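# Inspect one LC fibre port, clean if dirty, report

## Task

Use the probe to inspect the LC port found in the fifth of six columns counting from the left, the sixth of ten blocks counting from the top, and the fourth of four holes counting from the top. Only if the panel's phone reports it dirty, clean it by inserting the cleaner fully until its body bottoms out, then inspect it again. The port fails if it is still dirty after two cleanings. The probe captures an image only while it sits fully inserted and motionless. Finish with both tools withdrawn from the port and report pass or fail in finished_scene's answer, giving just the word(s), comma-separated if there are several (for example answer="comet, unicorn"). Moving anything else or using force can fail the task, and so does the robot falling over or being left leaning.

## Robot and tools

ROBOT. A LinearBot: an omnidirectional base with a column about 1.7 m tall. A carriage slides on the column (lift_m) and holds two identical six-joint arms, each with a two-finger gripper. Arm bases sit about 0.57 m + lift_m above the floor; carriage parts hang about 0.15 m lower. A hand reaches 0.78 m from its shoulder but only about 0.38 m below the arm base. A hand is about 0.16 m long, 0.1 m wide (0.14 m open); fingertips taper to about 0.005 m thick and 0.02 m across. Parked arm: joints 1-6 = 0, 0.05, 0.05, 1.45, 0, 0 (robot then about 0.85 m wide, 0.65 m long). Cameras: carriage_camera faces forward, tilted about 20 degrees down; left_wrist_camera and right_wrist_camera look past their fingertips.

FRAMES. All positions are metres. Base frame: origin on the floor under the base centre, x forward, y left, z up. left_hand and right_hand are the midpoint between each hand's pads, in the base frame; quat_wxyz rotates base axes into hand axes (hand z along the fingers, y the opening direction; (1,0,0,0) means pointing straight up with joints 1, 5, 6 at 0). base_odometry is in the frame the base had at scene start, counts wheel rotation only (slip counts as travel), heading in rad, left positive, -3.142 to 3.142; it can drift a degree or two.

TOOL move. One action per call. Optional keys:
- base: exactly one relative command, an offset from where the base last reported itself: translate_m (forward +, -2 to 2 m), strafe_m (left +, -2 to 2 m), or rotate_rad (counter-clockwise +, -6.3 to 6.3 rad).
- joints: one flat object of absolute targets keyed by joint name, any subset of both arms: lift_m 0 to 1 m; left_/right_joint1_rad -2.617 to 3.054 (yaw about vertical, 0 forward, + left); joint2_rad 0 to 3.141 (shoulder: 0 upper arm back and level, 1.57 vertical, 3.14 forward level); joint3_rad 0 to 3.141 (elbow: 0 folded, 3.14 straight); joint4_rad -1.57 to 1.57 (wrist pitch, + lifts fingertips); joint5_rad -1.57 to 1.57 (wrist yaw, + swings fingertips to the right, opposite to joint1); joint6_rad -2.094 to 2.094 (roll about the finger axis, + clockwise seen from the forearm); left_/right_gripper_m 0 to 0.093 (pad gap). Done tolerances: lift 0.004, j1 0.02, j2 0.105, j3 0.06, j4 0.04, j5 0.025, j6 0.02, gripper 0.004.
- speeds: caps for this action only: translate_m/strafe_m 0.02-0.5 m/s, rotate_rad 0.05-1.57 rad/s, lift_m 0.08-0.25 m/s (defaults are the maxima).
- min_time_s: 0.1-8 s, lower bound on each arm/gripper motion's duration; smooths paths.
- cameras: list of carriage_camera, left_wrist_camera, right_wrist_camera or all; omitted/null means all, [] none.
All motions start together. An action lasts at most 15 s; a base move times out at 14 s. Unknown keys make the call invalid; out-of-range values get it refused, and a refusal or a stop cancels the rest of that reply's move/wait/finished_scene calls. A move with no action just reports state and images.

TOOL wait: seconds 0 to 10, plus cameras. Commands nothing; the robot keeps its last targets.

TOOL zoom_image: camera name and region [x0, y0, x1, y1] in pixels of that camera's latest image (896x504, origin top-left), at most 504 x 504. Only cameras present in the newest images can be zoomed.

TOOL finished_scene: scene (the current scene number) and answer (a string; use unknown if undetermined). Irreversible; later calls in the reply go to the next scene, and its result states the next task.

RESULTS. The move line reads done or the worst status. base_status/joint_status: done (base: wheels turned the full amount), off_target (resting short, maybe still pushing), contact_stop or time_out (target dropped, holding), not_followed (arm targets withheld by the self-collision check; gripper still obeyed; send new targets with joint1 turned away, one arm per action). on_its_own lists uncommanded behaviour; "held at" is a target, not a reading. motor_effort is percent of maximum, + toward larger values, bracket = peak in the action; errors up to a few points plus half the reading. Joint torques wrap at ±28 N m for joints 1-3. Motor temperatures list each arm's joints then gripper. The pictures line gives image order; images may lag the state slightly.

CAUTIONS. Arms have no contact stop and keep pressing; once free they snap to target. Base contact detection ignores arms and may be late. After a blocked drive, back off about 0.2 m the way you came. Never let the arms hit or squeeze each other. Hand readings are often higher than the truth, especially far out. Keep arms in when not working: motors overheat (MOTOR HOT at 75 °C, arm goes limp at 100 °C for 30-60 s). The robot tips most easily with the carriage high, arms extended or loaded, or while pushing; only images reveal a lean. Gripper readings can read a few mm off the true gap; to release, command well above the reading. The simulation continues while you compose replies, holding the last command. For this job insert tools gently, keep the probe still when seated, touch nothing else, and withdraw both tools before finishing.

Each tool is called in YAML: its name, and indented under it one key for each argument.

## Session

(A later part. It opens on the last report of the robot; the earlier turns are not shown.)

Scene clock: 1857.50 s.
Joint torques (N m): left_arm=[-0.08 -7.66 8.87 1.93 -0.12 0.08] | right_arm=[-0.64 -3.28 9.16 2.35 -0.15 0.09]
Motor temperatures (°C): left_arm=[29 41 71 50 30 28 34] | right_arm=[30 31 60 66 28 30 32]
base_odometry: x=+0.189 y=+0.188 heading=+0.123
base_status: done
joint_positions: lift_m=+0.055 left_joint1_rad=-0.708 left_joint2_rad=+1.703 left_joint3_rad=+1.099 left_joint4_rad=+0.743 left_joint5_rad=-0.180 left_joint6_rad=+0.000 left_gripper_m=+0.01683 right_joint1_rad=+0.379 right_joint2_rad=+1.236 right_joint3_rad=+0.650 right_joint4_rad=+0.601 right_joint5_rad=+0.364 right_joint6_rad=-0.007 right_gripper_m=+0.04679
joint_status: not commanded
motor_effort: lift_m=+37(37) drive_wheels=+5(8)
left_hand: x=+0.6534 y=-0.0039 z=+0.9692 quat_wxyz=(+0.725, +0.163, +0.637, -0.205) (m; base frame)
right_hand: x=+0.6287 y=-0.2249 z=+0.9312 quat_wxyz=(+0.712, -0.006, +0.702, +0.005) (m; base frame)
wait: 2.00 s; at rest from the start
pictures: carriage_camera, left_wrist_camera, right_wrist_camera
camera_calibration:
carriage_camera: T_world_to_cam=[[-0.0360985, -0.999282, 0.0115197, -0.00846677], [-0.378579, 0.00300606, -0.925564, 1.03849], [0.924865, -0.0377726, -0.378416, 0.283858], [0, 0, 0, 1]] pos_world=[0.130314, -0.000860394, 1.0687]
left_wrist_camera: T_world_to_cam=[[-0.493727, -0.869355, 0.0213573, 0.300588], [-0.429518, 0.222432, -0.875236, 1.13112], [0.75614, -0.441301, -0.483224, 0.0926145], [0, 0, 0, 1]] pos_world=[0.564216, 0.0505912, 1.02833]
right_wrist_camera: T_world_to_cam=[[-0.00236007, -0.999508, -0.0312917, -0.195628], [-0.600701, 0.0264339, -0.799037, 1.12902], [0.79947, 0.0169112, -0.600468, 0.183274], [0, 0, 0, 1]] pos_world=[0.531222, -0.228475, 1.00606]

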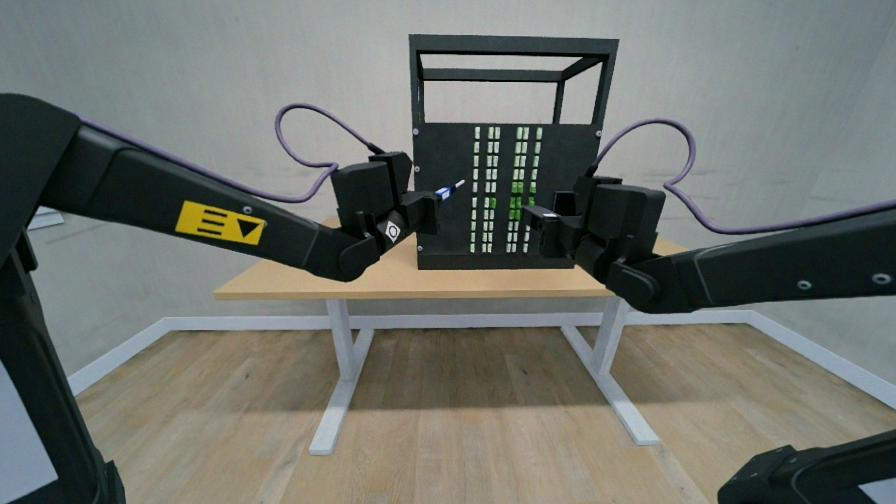

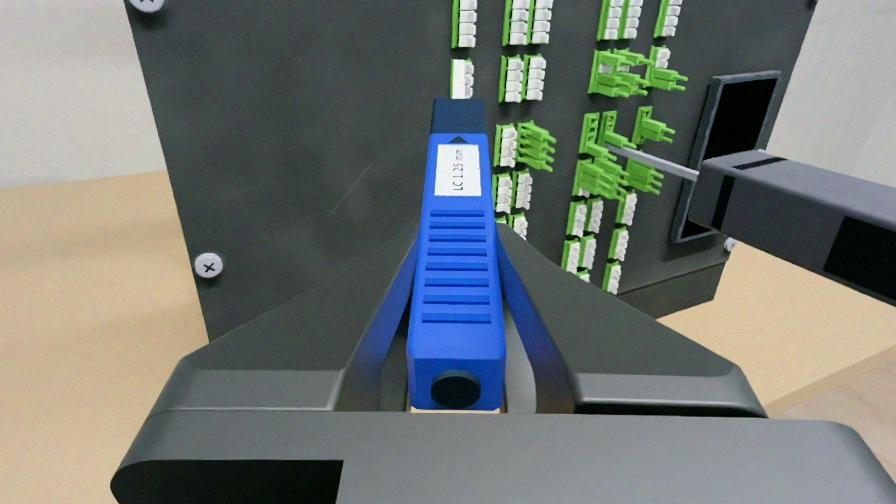

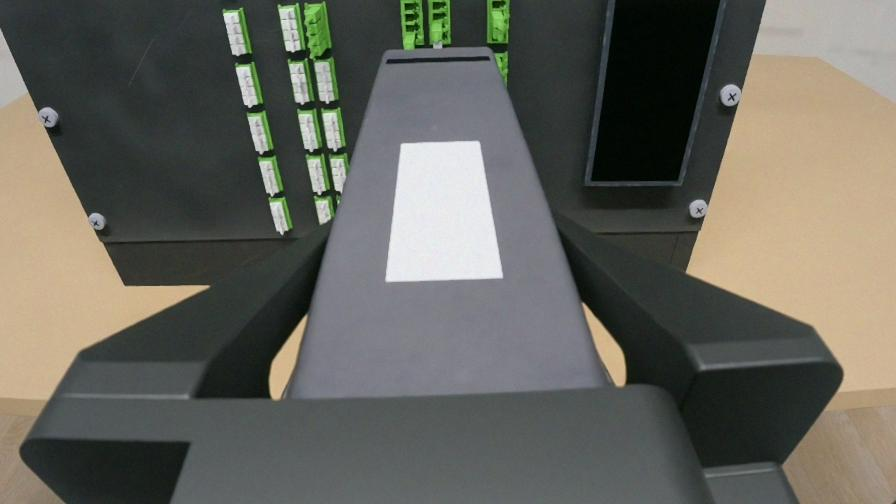

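move:
  joints: {"lift_m": 0.0557}
  cameras: []

wait:
  seconds: 1.0
  cameras: ["left_wrist_camera", "right_wrist_camera"]

zoom_image:
  camera: "left_wrist_camera"
  region: [596, 136, 612, 152]

zoom_image:
  camera: "right_wrist_camera"
  region: [428, 28, 448, 48]

Scene clock: 2196.67 s.
Joint torques (N m): left_arm=[-0.05 -7.79 8.77 1.94 -0.13 0.07] | right_arm=[-0.59 -3.26 9.13 2.35 -0.16 0.09]
Motor temperatures (°C): left_arm=[29 42 72 50 30 28 34] | right_arm=[30 31 63 66 28 30 32]
move: done
base_odometry: x=+0.189 y=+0.188 heading=+0.123
base_status: not commanded
joint_positions: lift_m=+0.055 left_joint1_rad=-0.708 left_joint2_rad=+1.703 left_joint3_rad=+1.099 left_joint4_rad=+0.743 left_joint5_rad=-0.180 left_joint6_rad=+0.000 left_gripper_m=+0.01683 right_joint1_rad=+0.379 right_joint2_rad=+1.236 right_joint3_rad=+0.650 right_joint4_rad=+0.601 right_joint5_rad=+0.364 right_joint6_rad=-0.007 right_gripper_m=+0.04679
joint_status: all done
motor_effort: lift_m=+38(39) drive_wheels=+5(5)
left_hand: x=+0.6534 y=-0.0039 z=+0.9696 quat_wxyz=(+0.725, +0.163, +0.637, -0.205) (m; base frame)
right_hand: x=+0.6287 y=-0.2249 z=+0.9316 quat_wxyz=(+0.712, -0.006, +0.702, +0.005) (m; base frame)
pictures: none
No camera images: "cameras" was empty.

Scene clock: 2197.67 s.
Joint torques (N m): left_arm=[-0.05 -7.64 8.87 1.93 -0.13 0.08] | right_arm=[-0.66 -3.29 9.16 2.34 -0.16 0.09]
Motor temperatures (°C): left_arm=[29 42 72 50 30 28 34] | right_arm=[30 31 63 66 28 30 32]
base_odometry: x=+0.189 y=+0.188 heading=+0.123
base_status: not commanded
joint_positions: lift_m=+0.055 left_joint1_rad=-0.708 left_joint2_rad=+1.703 left_joint3_rad=+1.099 left_joint4_rad=+0.743 left_joint5_rad=-0.180 left_joint6_rad=+0.000 left_gripper_m=+0.01683 right_joint1_rad=+0.379 right_joint2_rad=+1.236 right_joint3_rad=+0.650 right_joint4_rad=+0.601 right_joint5_rad=+0.364 right_joint6_rad=-0.007 right_gripper_m=+0.04679
joint_status: all done
motor_effort: lift_m=+38(39) drive_wheels=+5(5)
left_hand: x=+0.6534 y=-0.0039 z=+0.9696 quat_wxyz=(+0.725, +0.163, +0.637, -0.205) (m; base frame)
right_hand: x=+0.6287 y=-0.2249 z=+0.9316 quat_wxyz=(+0.712, -0.006, +0.702, +0.005) (m; base frame)
wait: 1.00 s; at rest by 0.27 s
pictures: left_wrist_camera, right_wrist_camera
camera_calibration:
left_wrist_camera: T_world_to_cam=[[-0.493727, -0.869355, 0.0213573, 0.300582], [-0.429518, 0.222432, -0.875236, 1.13138], [0.75614, -0.441301, -0.483224, 0.0927595], [0, 0, 0, 1]] pos_world=[0.564216, 0.0505912, 1.02863]
right_wrist_camera: T_world_to_cam=[[-0.00236007, -0.999508, -0.0312917, -0.195615], [-0.600701, 0.0264339, -0.799037, 1.12934], [0.79947, 0.0169112, -0.600468, 0.183514], [0, 0, 0, 1]] pos_world=[0.531222, -0.228475, 1.00646]

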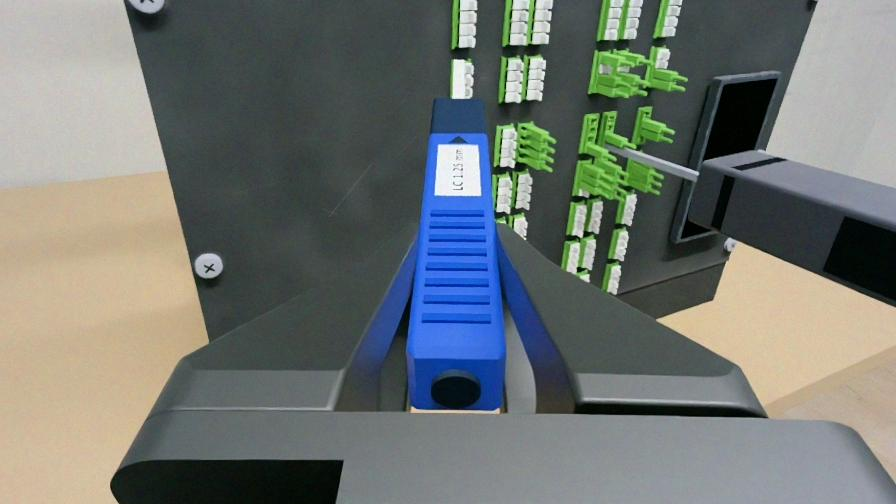

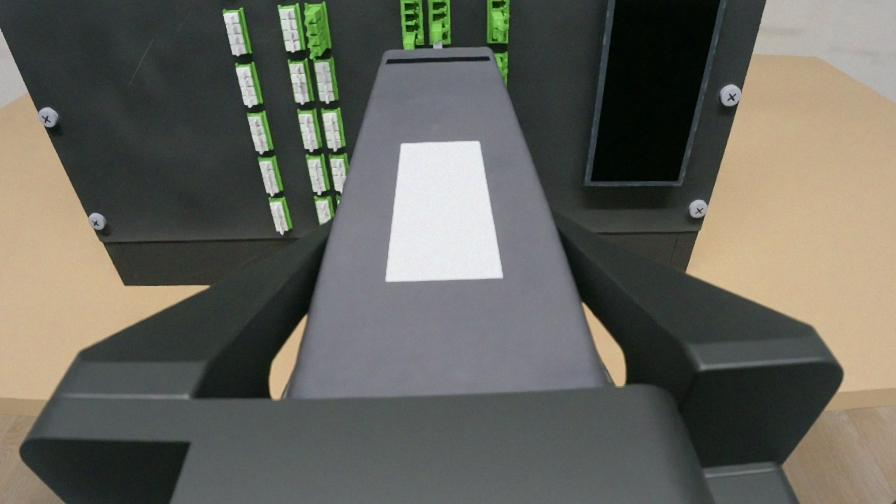

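Scaled by 31.500 from the camera's 896x504 image, which has a finer 1280x720 frame.

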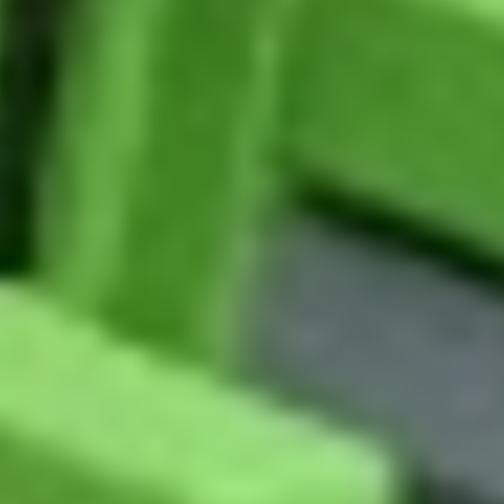

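Scaled by 25.200 from the camera's 896x504 image, which has a finer 1280x720 frame.

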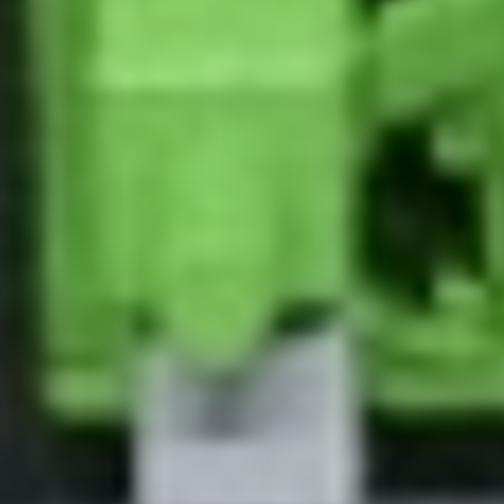

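zoom_image:
  camera: "right_wrist_camera"
  region: [432, 10, 448, 22]

zoom_image:
  camera: "right_wrist_camera"
  region: [400, 0, 430, 30]

Scaled by 31.500 from the camera's 896x504 image, which has a finer 1280x720 frame.

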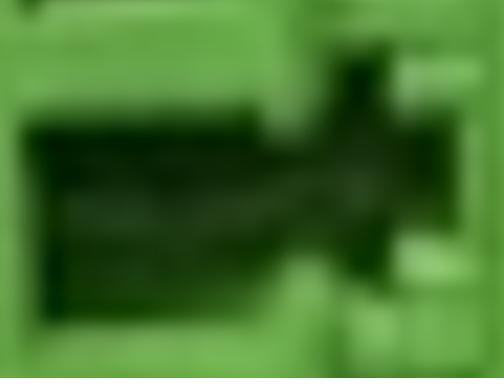

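Scaled by 16.800 from the camera's 896x504 image, which has a finer 1280x720 frame.

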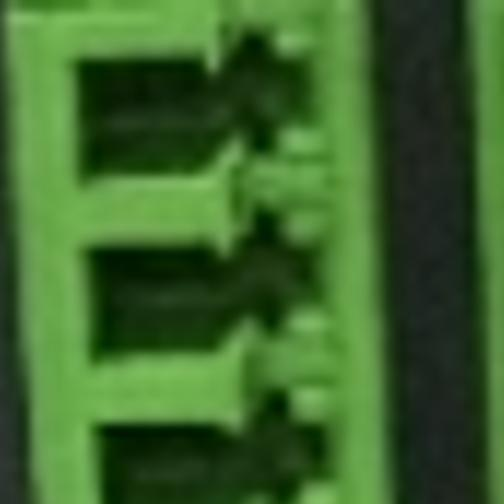

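move:
  base: {"translate_m": 0.002}
  speeds: {"translate_m": 0.02}
  cameras: []

wait:
  seconds: 1.5
  cameras: ["left_wrist_camera", "right_wrist_camera"]

zoom_image:
  camera: "left_wrist_camera"
  region: [596, 136, 612, 152]

zoom_image:
  camera: "right_wrist_camera"
  region: [420, 12, 460, 52]

Scene clock: 2299.43 s.
Joint torques (N m): left_arm=[-0.09 -7.68 8.79 1.92 -0.14 0.08] | right_arm=[-0.85 -2.5 9.69 2.37 -0.21 0.09]
Motor temperatures (°C): left_arm=[29 42 73 50 30 28 34] | right_arm=[30 30 64 66 28 30 32]
move: done
base_odometry: x=+0.191 y=+0.188 heading=+0.123
base_status: done
joint_positions: lift_m=+0.055 left_joint1_rad=-0.708 left_joint2_rad=+1.704 left_joint3_rad=+1.099 left_joint4_rad=+0.742 left_joint5_rad=-0.180 left_joint6_rad=+0.000 left_gripper_m=+0.01683 right_joint1_rad=+0.383 right_joint2_rad=+1.227 right_joint3_rad=+0.644 right_joint4_rad=+0.599 right_joint5_rad=+0.368 right_joint6_rad=-0.007 right_gripper_m=+0.04679
joint_status: not commanded
motor_effort: lift_m=+38(38) drive_wheels=+4(10)
left_hand: x=+0.6535 y=-0.0040 z=+0.9691 quat_wxyz=(+0.725, +0.163, +0.637, -0.205) (m; base frame)
right_hand: x=+0.6268 y=-0.2250 z=+0.9315 quat_wxyz=(+0.712, -0.005, +0.702, +0.005) (m; base frame)
pictures: none
No camera images: "cameras" was empty.

Scene clock: 2300.93 s.
Joint torques (N m): left_arm=[-0.09 -7.75 8.87 1.93 -0.12 0.08] | right_arm=[-0.87 -2.51 9.66 2.37 -0.21 0.1]
Motor temperatures (°C): left_arm=[29 42 73 50 30 28 34] | right_arm=[30 30 64 66 28 30 32]
base_odometry: x=+0.191 y=+0.188 heading=+0.123
base_status: done
joint_positions: lift_m=+0.055 left_joint1_rad=-0.708 left_joint2_rad=+1.704 left_joint3_rad=+1.099 left_joint4_rad=+0.742 left_joint5_rad=-0.180 left_joint6_rad=+0.000 left_gripper_m=+0.01683 right_joint1_rad=+0.383 right_joint2_rad=+1.227 right_joint3_rad=+0.644 right_joint4_rad=+0.599 right_joint5_rad=+0.368 right_joint6_rad=-0.007 right_gripper_m=+0.04679
joint_status: not commanded
motor_effort: lift_m=+38(38) drive_wheels=+4(10)
left_hand: x=+0.6535 y=-0.0040 z=+0.9691 quat_wxyz=(+0.725, +0.163, +0.637, -0.205) (m; base frame)
right_hand: x=+0.6268 y=-0.2250 z=+0.9315 quat_wxyz=(+0.712, -0.005, +0.702, +0.005) (m; base frame)
wait: 1.50 s; at rest by 0.27 s
pictures: left_wrist_camera, right_wrist_camera
camera_calibration:
left_wrist_camera: T_world_to_cam=[[-0.493646, -0.869405, 0.0211751, 0.300658], [-0.430321, 0.223031, -0.874689, 1.13111], [0.755736, -0.440899, -0.484222, 0.0936109], [0, 0, 0, 1]] pos_world=[0.564413, 0.0503937, 1.02833]
right_wrist_camera: T_world_to_cam=[[-0.0034509, -0.999495, -0.03159, -0.194744], [-0.600388, 0.0273337, -0.799242, 1.12831], [0.799702, 0.0162081, -0.600179, 0.18448], [0, 0, 0, 1]] pos_world=[0.52922, -0.228476, 1.00636]

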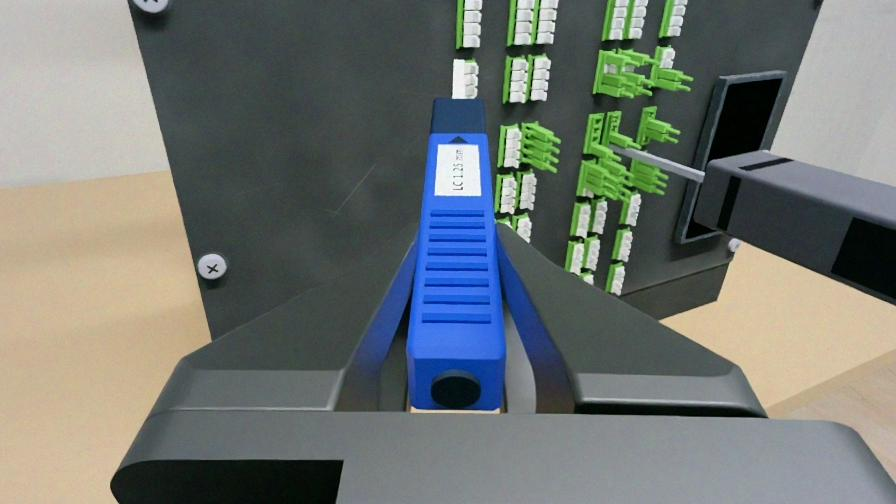

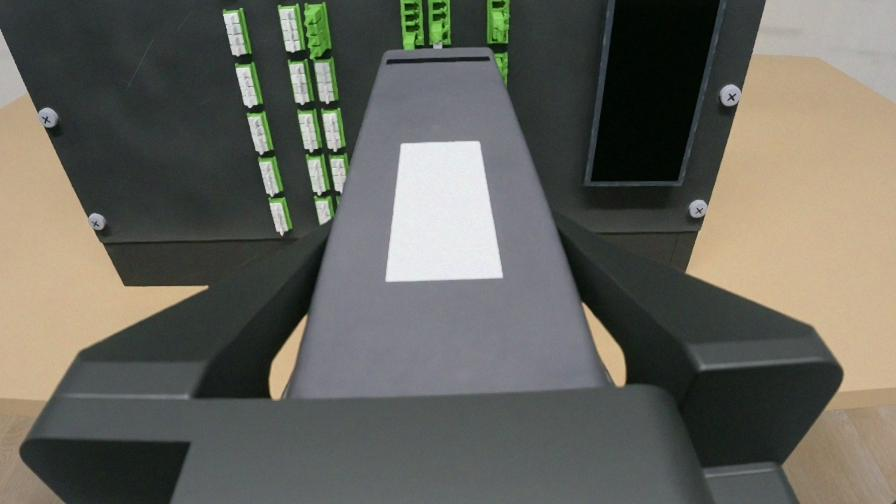

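Scaled by 31.500 from the camera's 896x504 image, which has a finer 1280x720 frame.

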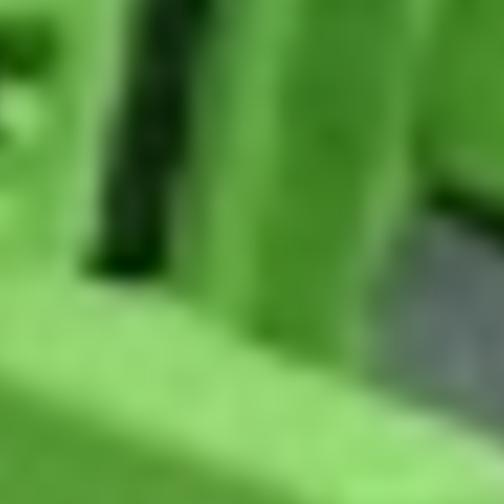

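Scaled by 12.600 from the camera's 896x504 image, which has a finer 1280x720 frame.

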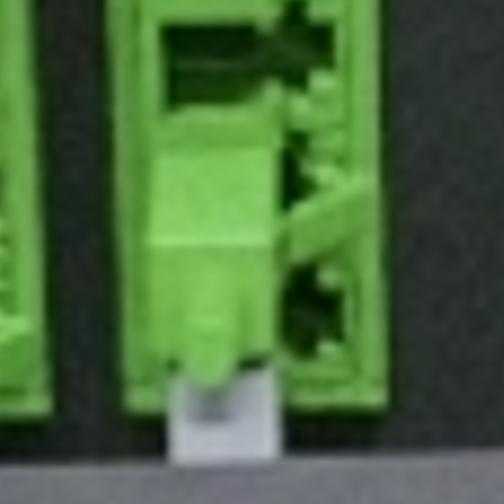

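zoom_image:
  camera: "left_wrist_camera"
  region: [680, 140, 730, 190]

zoom_image:
  camera: "left_wrist_camera"
  region: [600, 130, 640, 170]

zoom_image:
  camera: "left_wrist_camera"
  region: [660, 40, 860, 250]

Scaled by 10.080 from the camera's 896x504 image, which has a finer 1280x720 frame.

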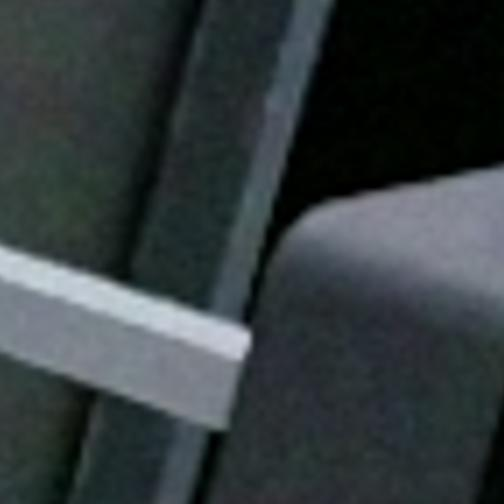

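Scaled by 12.600 from the camera's 896x504 image, which has a finer 1280x720 frame.

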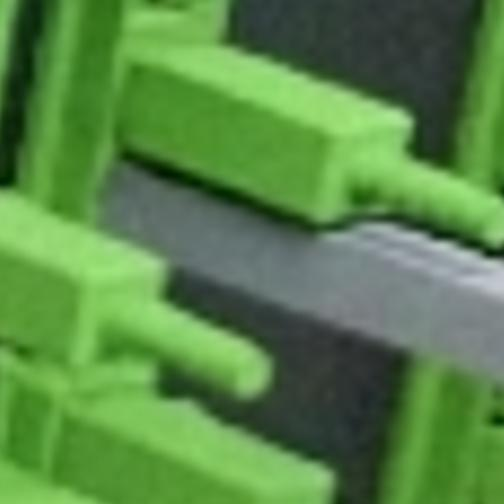

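Scaled by 2.400 from the camera's 896x504 image, which has a finer 1280x720 frame.

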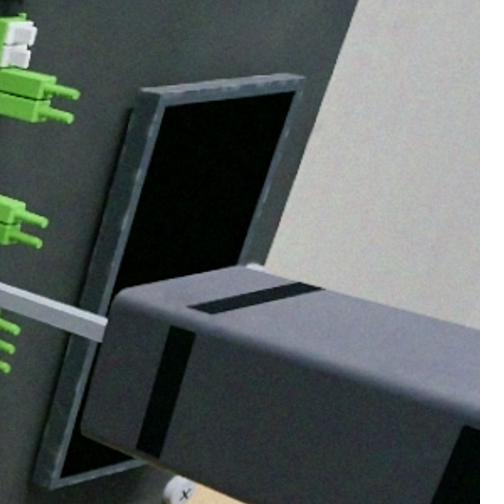

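move:
  base: {"translate_m": -0.005}
  speeds: {"translate_m": 0.02}
  cameras: []

wait:
  seconds: 1.0
  cameras: ["left_wrist_camera", "right_wrist_camera"]

zoom_image:
  camera: "left_wrist_camera"
  region: [590, 130, 620, 160]

zoom_image:
  camera: "right_wrist_camera"
  region: [420, 12, 460, 52]

Scene clock: 2356.33 s.
Joint torques (N m): left_arm=[-0.08 -7.71 8.88 1.96 -0.13 0.08] | right_arm=[-0.02 -4.31 9.65 2.15 -0.01 0.09]
Motor temperatures (°C): left_arm=[29 43 73 50 30 28 34] | right_arm=[30 30 65 65 28 30 32]
move: done
base_odometry: x=+0.186 y=+0.188 heading=+0.123
base_status: done
joint_positions: lift_m=+0.055 left_joint1_rad=-0.708 left_joint2_rad=+1.704 left_joint3_rad=+1.099 left_joint4_rad=+0.742 left_joint5_rad=-0.180 left_joint6_rad=+0.000 left_gripper_m=+0.01683 right_joint1_rad=+0.372 right_joint2_rad=+1.247 right_joint3_rad=+0.644 right_joint4_rad=+0.622 right_joint5_rad=+0.350 right_joint6_rad=-0.007 right_gripper_m=+0.04679
joint_status: not commanded
motor_effort: lift_m=+38(38) drive_wheels=+0(8)
left_hand: x=+0.6535 y=-0.0040 z=+0.9691 quat_wxyz=(+0.725, +0.163, +0.637, -0.205) (m; base frame)
right_hand: x=+0.6306 y=-0.2250 z=+0.9296 quat_wxyz=(+0.714, -0.008, +0.701, +0.008) (m; base frame)
pictures: none
No camera images: "cameras" was empty.

Scene clock: 2357.33 s.
Joint torques (N m): left_arm=[-0.09 -7.73 8.88 1.93 -0.13 0.08] | right_arm=[-0.03 -4.31 9.63 2.16 -0.01 0.1]
Motor temperatures (°C): left_arm=[29 43 73 50 30 28 34] | right_arm=[30 30 65 65 28 30 32]
base_odometry: x=+0.186 y=+0.188 heading=+0.123
base_status: done
joint_positions: lift_m=+0.055 left_joint1_rad=-0.708 left_joint2_rad=+1.704 left_joint3_rad=+1.099 left_joint4_rad=+0.742 left_joint5_rad=-0.180 left_joint6_rad=+0.000 left_gripper_m=+0.01683 right_joint1_rad=+0.372 right_joint2_rad=+1.247 right_joint3_rad=+0.644 right_joint4_rad=+0.622 right_joint5_rad=+0.350 right_joint6_rad=-0.007 right_gripper_m=+0.04679
joint_status: not commanded
motor_effort: lift_m=+38(38) drive_wheels=+0(8)
left_hand: x=+0.6535 y=-0.0040 z=+0.9691 quat_wxyz=(+0.725, +0.163, +0.637, -0.205) (m; base frame)
right_hand: x=+0.6306 y=-0.2250 z=+0.9296 quat_wxyz=(+0.714, -0.008, +0.701, +0.008) (m; base frame)
wait: 1.00 s; at rest by 0.27 s
pictures: left_wrist_camera, right_wrist_camera
camera_calibration:
left_wrist_camera: T_world_to_cam=[[-0.493646, -0.869405, 0.0211751, 0.300658], [-0.430321, 0.223031, -0.874689, 1.13111], [0.755736, -0.440899, -0.484222, 0.0936109], [0, 0, 0, 1]] pos_world=[0.564413, 0.0503937, 1.02833]
right_wrist_camera: T_world_to_cam=[[0.00388057, -0.99946, -0.0326439, -0.198436], [-0.597636, 0.023855, -0.801412, 1.12852], [0.801758, 0.0226191, -0.597221, 0.177707], [0, 0, 0, 1]] pos_world=[0.532734, -0.229269, 1.00406]

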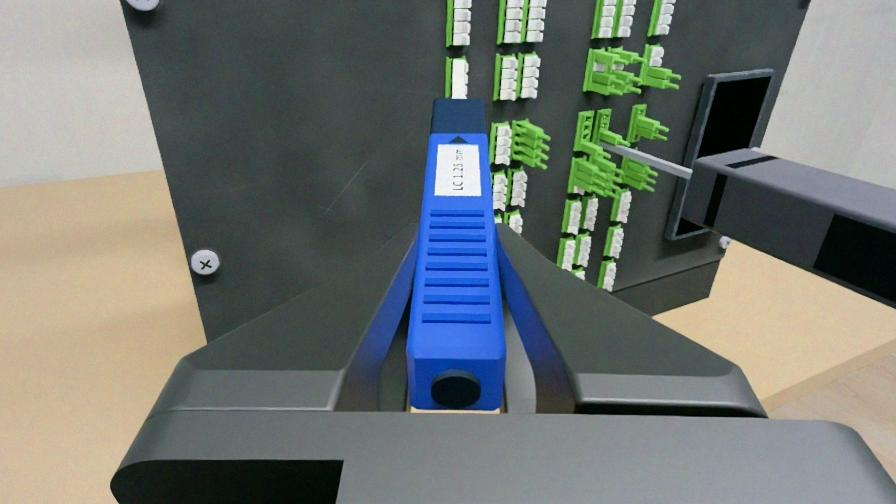

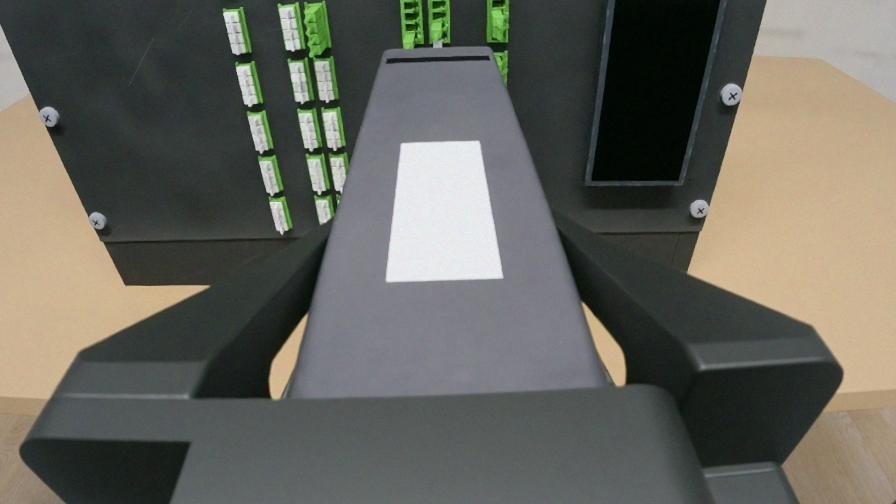

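Scaled by 16.800 from the camera's 896x504 image, which has a finer 1280x720 frame.

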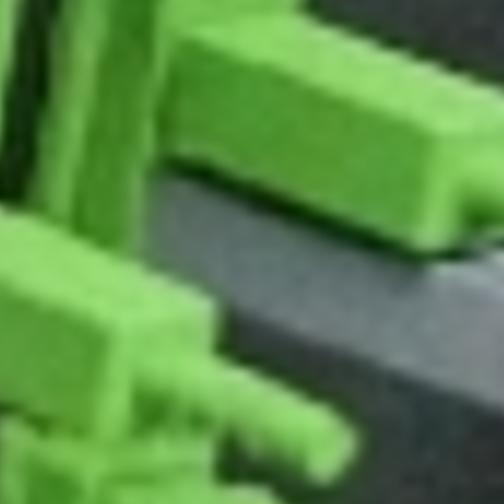

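Scaled by 12.600 from the camera's 896x504 image, which has a finer 1280x720 frame.

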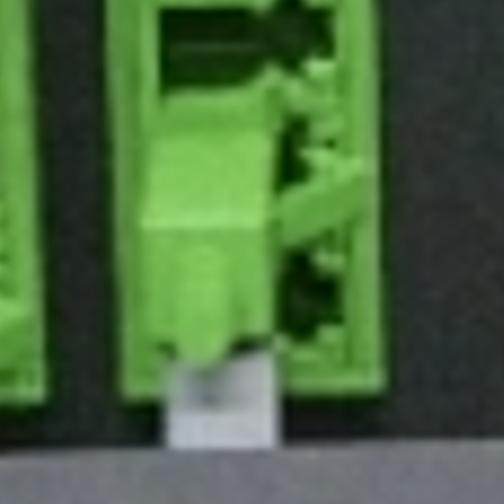

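zoom_image:
  camera: "left_wrist_camera"
  region: [594, 134, 610, 150]

zoom_image:
  camera: "left_wrist_camera"
  region: [596, 111, 612, 127]

Scaled by 31.500 from the camera's 896x504 image, which has a finer 1280x720 frame.

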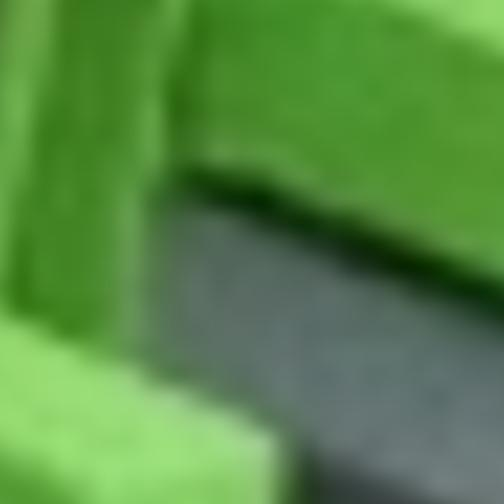

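Scaled by 31.500 from the camera's 896x504 image, which has a finer 1280x720 frame.

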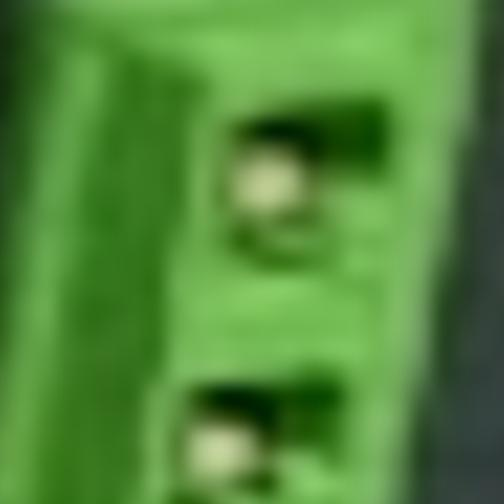

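move:
  joints: {"lift_m": 0.0572}
  cameras: []

wait:
  seconds: 1.0
  cameras: ["left_wrist_camera", "right_wrist_camera"]

zoom_image:
  camera: "left_wrist_camera"
  region: [594, 134, 610, 150]

zoom_image:
  camera: "left_wrist_camera"
  region: [596, 111, 612, 127]

zoom_image:
  camera: "right_wrist_camera"
  region: [420, 12, 460, 52]

Scene clock: 2517.93 s.
Joint torques (N m): left_arm=[-0.08 -7.79 8.85 1.95 -0.13 0.08] | right_arm=[-0.05 -4.34 9.7 2.17 -0.01 0.09]
Motor temperatures (°C): left_arm=[29 43 74 50 30 28 34] | right_arm=[30 32 66 62 28 30 32]
move: done
base_odometry: x=+0.186 y=+0.188 heading=+0.123
base_status: not commanded
joint_positions: lift_m=+0.057 left_joint1_rad=-0.708 left_joint2_rad=+1.704 left_joint3_rad=+1.099 left_joint4_rad=+0.743 left_joint5_rad=-0.180 left_joint6_rad=+0.000 left_gripper_m=+0.01683 right_joint1_rad=+0.372 right_joint2_rad=+1.247 right_joint3_rad=+0.644 right_joint4_rad=+0.620 right_joint5_rad=+0.350 right_joint6_rad=-0.007 right_gripper_m=+0.04679
joint_status: all done
motor_effort: lift_m=+37(42) drive_wheels=+0(1)
left_hand: x=+0.6535 y=-0.0040 z=+0.9707 quat_wxyz=(+0.725, +0.163, +0.637, -0.205) (m; base frame)
right_hand: x=+0.6306 y=-0.2250 z=+0.9307 quat_wxyz=(+0.713, -0.008, +0.701, +0.008) (m; base frame)
pictures: none
No camera images: "cameras" was empty.

Scene clock: 2518.93 s.
Joint torques (N m): left_arm=[-0.09 -7.75 8.87 1.93 -0.13 0.08] | right_arm=[-0.03 -4.34 9.62 2.18 -0.01 0.09]
Motor temperatures (°C): left_arm=[29 43 74 50 30 28 34] | right_arm=[30 32 66 62 28 30 32]
base_odometry: x=+0.186 y=+0.188 heading=+0.123
base_status: not commanded
joint_positions: lift_m=+0.057 left_joint1_rad=-0.708 left_joint2_rad=+1.704 left_joint3_rad=+1.099 left_joint4_rad=+0.743 left_joint5_rad=-0.180 left_joint6_rad=+0.000 left_gripper_m=+0.01683 right_joint1_rad=+0.372 right_joint2_rad=+1.247 right_joint3_rad=+0.644 right_joint4_rad=+0.620 right_joint5_rad=+0.350 right_joint6_rad=-0.007 right_gripper_m=+0.04679
joint_status: all done
motor_effort: lift_m=+37(42) drive_wheels=+0(1)
left_hand: x=+0.6535 y=-0.0040 z=+0.9707 quat_wxyz=(+0.725, +0.163, +0.637, -0.205) (m; base frame)
right_hand: x=+0.6306 y=-0.2250 z=+0.9307 quat_wxyz=(+0.713, -0.008, +0.701, +0.008) (m; base frame)
wait: 1.00 s; at rest by 0.27 s
pictures: left_wrist_camera, right_wrist_camera
camera_calibration:
left_wrist_camera: T_world_to_cam=[[-0.49367, -0.869391, 0.0212154, 0.300595], [-0.430084, 0.222868, -0.874847, 1.13255], [0.755856, -0.44101, -0.483934, 0.094027], [0, 0, 0, 1]] pos_world=[0.564414, 0.050393, 1.02993]
right_wrist_camera: T_world_to_cam=[[0.00380513, -0.99948, -0.0320103, -0.198999], [-0.599057, 0.0233526, -0.800366, 1.12919], [0.800697, 0.0222215, -0.598657, 0.180182], [0, 0, 0, 1]] pos_world=[0.532934, -0.229269, 1.00526]

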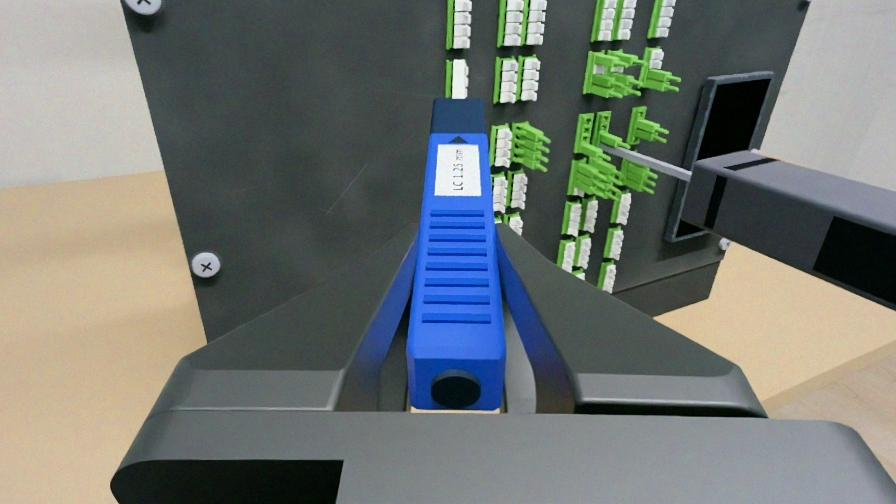

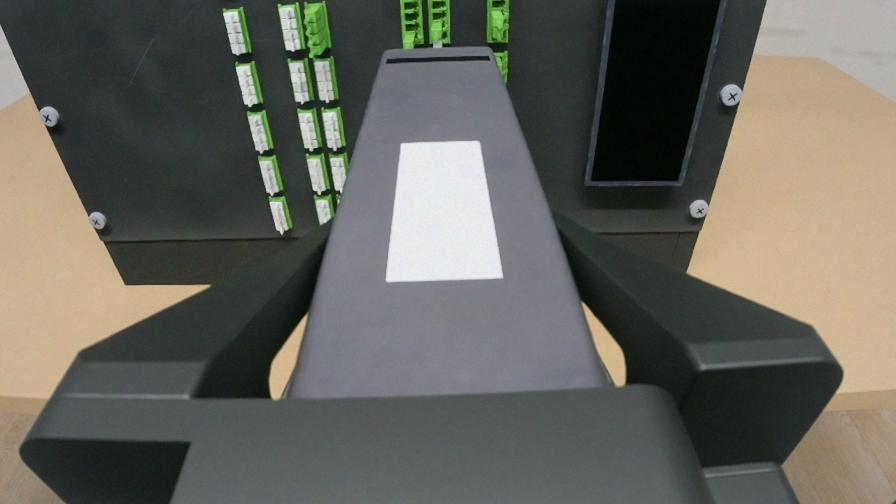

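Scaled by 31.500 from the camera's 896x504 image, which has a finer 1280x720 frame.

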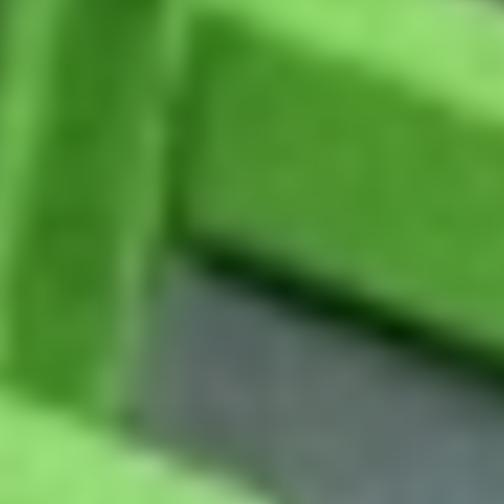

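Scaled by 31.500 from the camera's 896x504 image, which has a finer 1280x720 frame.

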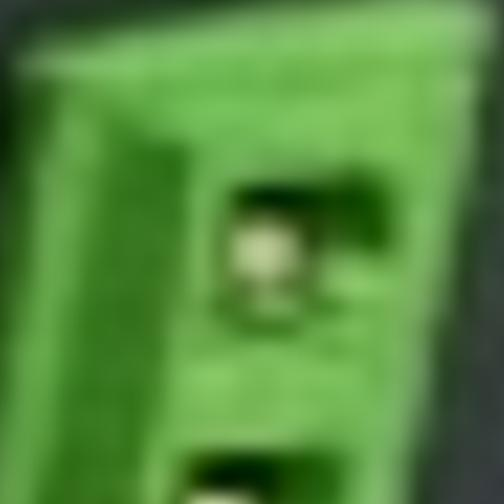

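Scaled by 12.600 from the camera's 896x504 image, which has a finer 1280x720 frame.

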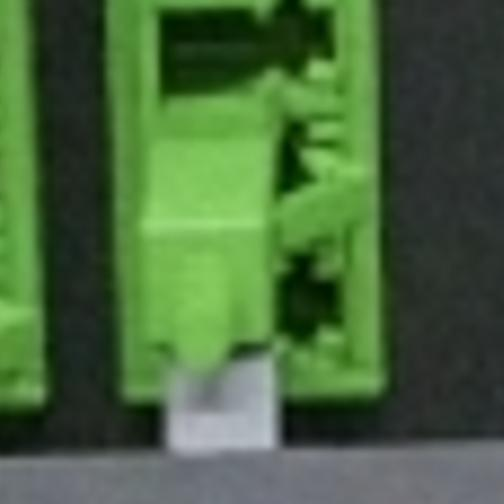

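zoom_image:
  camera: "left_wrist_camera"
  region: [590, 130, 660, 180]

zoom_image:
  camera: "left_wrist_camera"
  region: [640, 140, 710, 190]

Scaled by 7.200 from the camera's 896x504 image, which has a finer 1280x720 frame.

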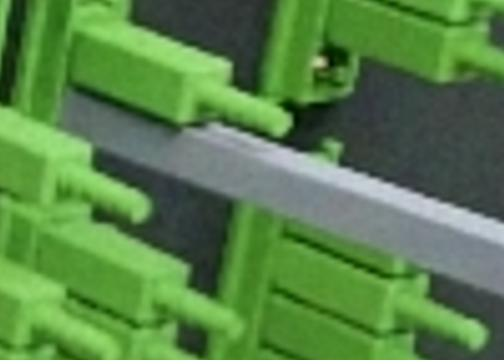

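Scaled by 7.200 from the camera's 896x504 image, which has a finer 1280x720 frame.

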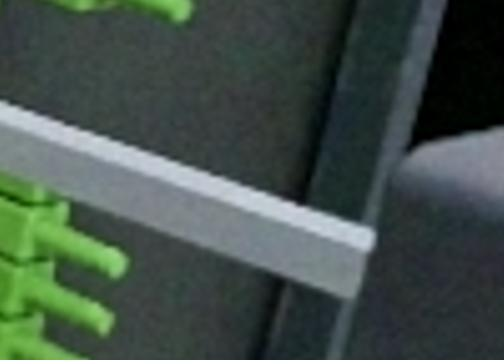

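zoom_image:
  camera: "right_wrist_camera"
  region: [34, 102, 64, 132]

zoom_image:
  camera: "right_wrist_camera"
  region: [82, 206, 112, 236]

zoom_image:
  camera: "right_wrist_camera"
  region: [716, 80, 746, 110]

zoom_image:
  camera: "right_wrist_camera"
  region: [684, 194, 714, 224]

Scaled by 16.800 from the camera's 896x504 image, which has a finer 1280x720 frame.

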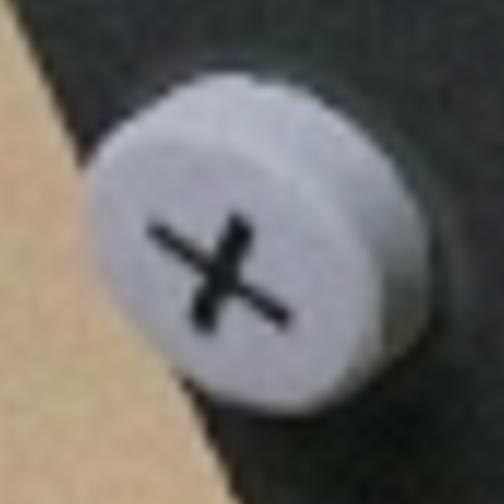

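Scaled by 16.800 from the camera's 896x504 image, which has a finer 1280x720 frame.

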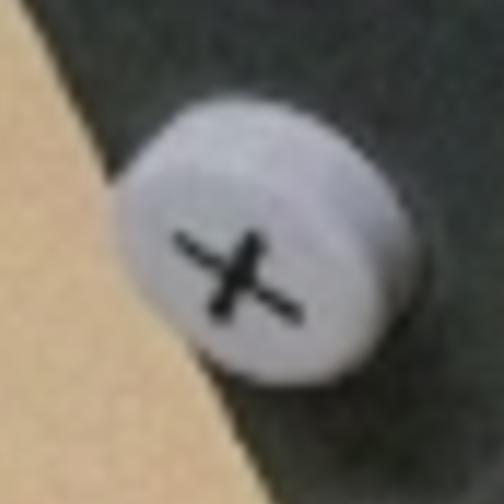

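Scaled by 16.800 from the camera's 896x504 image, which has a finer 1280x720 frame.

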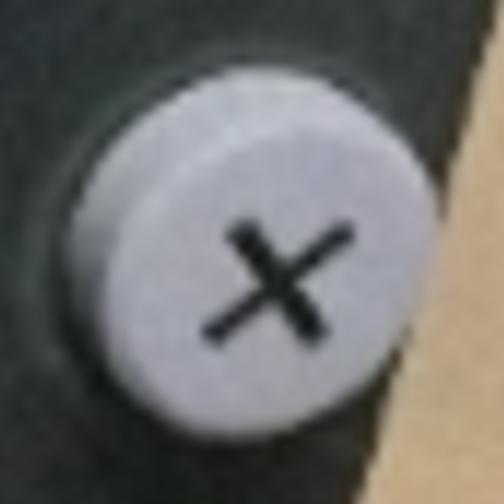

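Scaled by 16.800 from the camera's 896x504 image, which has a finer 1280x720 frame.

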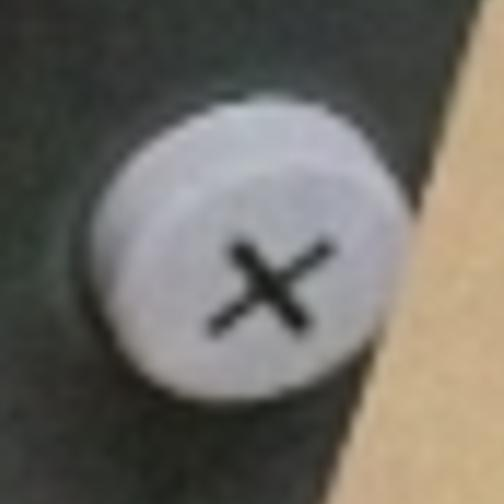

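move:
  base: {"translate_m": -0.02}
  speeds: {"translate_m": 0.03}
  cameras: []

wait:
  seconds: 1.0
  cameras: ["left_wrist_camera", "right_wrist_camera"]

zoom_image:
  camera: "right_wrist_camera"
  region: [420, 0, 460, 40]

zoom_image:
  camera: "left_wrist_camera"
  region: [560, 100, 610, 150]

Scene clock: 2791.13 s.
Joint torques (N m): left_arm=[-0.05 -7.73 8.84 1.91 -0.12 0.08] | right_arm=[0.35 -5.14 9.37 2.29 0.05 0.09]
Motor temperatures (°C): left_arm=[29 44 74 50 30 28 34] | right_arm=[30 32 68 59 28 30 32]
move: done
base_odometry: x=+0.166 y=+0.185 heading=+0.123
base_status: done
joint_positions: lift_m=+0.057 left_joint1_rad=-0.708 left_joint2_rad=+1.704 left_joint3_rad=+1.099 left_joint4_rad=+0.743 left_joint5_rad=-0.181 left_joint6_rad=+0.000 left_gripper_m=+0.01683 right_joint1_rad=+0.368 right_joint2_rad=+1.256 right_joint3_rad=+0.647 right_joint4_rad=+0.610 right_joint5_rad=+0.345 right_joint6_rad=-0.007 right_gripper_m=+0.04679
joint_status: not commanded
motor_effort: lift_m=+37(37) drive_wheels=+5(8)
left_hand: x=+0.6534 y=-0.0041 z=+0.9707 quat_wxyz=(+0.725, +0.163, +0.637, -0.205) (m; base frame)
right_hand: x=+0.6327 y=-0.2252 z=+0.9258 quat_wxyz=(+0.707, -0.010, +0.707, +0.006) (m; base frame)
pictures: none
No camera images: "cameras" was empty.

Scene clock: 2792.13 s.
Joint torques (N m): left_arm=[-0.05 -7.73 8.88 1.93 -0.13 0.08] | right_arm=[0.35 -5.18 9.39 2.28 0.05 0.1]
Motor temperatures (°C): left_arm=[29 44 74 50 30 28 34] | right_arm=[30 32 68 59 28 30 32]
base_odometry: x=+0.166 y=+0.185 heading=+0.123
base_status: done
joint_positions: lift_m=+0.057 left_joint1_rad=-0.708 left_joint2_rad=+1.704 left_joint3_rad=+1.099 left_joint4_rad=+0.743 left_joint5_rad=-0.181 left_joint6_rad=+0.000 left_gripper_m=+0.01683 right_joint1_rad=+0.368 right_joint2_rad=+1.256 right_joint3_rad=+0.647 right_joint4_rad=+0.609 right_joint5_rad=+0.345 right_joint6_rad=-0.007 right_gripper_m=+0.04679
joint_status: not commanded
motor_effort: lift_m=+37(37) drive_wheels=+5(8)
left_hand: x=+0.6534 y=-0.0041 z=+0.9707 quat_wxyz=(+0.725, +0.163, +0.637, -0.205) (m; base frame)
right_hand: x=+0.6327 y=-0.2252 z=+0.9257 quat_wxyz=(+0.707, -0.010, +0.707, +0.006) (m; base frame)
wait: 1.00 s; at rest by 0.27 s
pictures: left_wrist_camera, right_wrist_camera
camera_calibration:
left_wrist_camera: T_world_to_cam=[[-0.493715, -0.869363, 0.0213, 0.300395], [-0.430091, 0.222816, -0.874857, 1.13254], [0.755822, -0.441091, -0.483912, 0.0940592], [0, 0, 0, 1]] pos_world=[0.564314, 0.0502926, 1.02993]
right_wrist_camera: T_world_to_cam=[[0.0044777, -0.999661, -0.0256515, -0.205692], [-0.612148, 0.0175437, -0.790548, 1.12436], [0.79073, 0.0192423, -0.611862, 0.193452], [0, 0, 0, 1]] pos_world=[0.53623, -0.22907, 1.00195]

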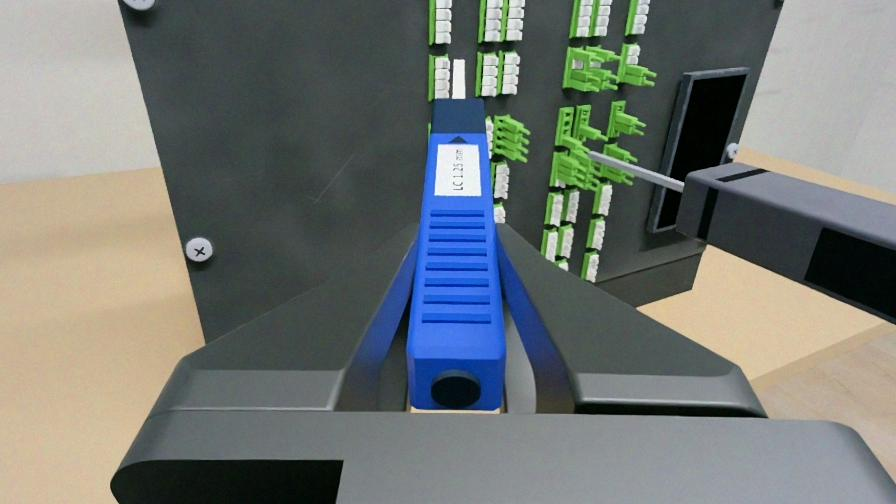

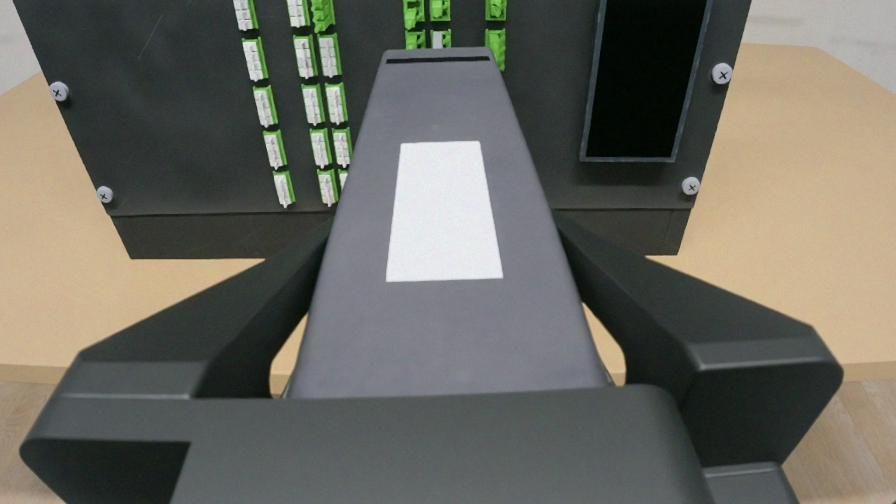

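Scaled by 12.600 from the camera's 896x504 image, which has a finer 1280x720 frame.

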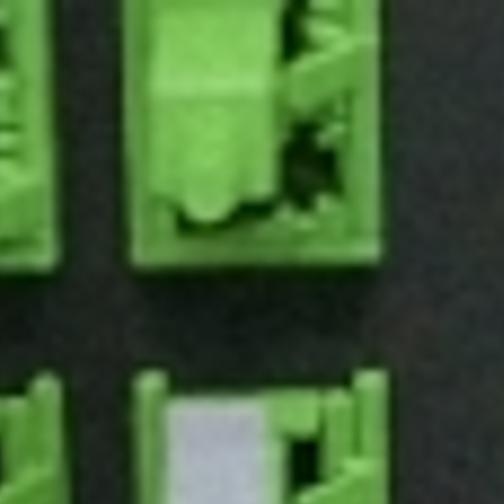

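Scaled by 10.080 from the camera's 896x504 image, which has a finer 1280x720 frame.

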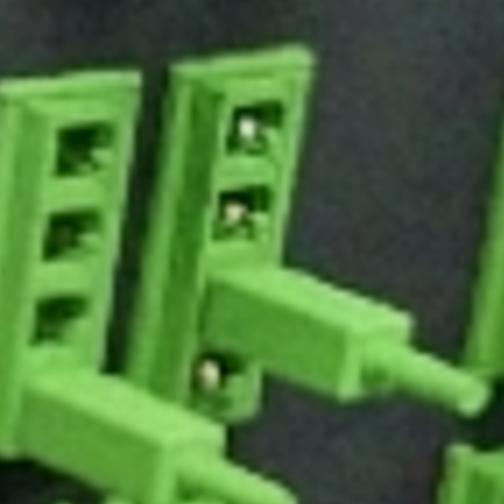

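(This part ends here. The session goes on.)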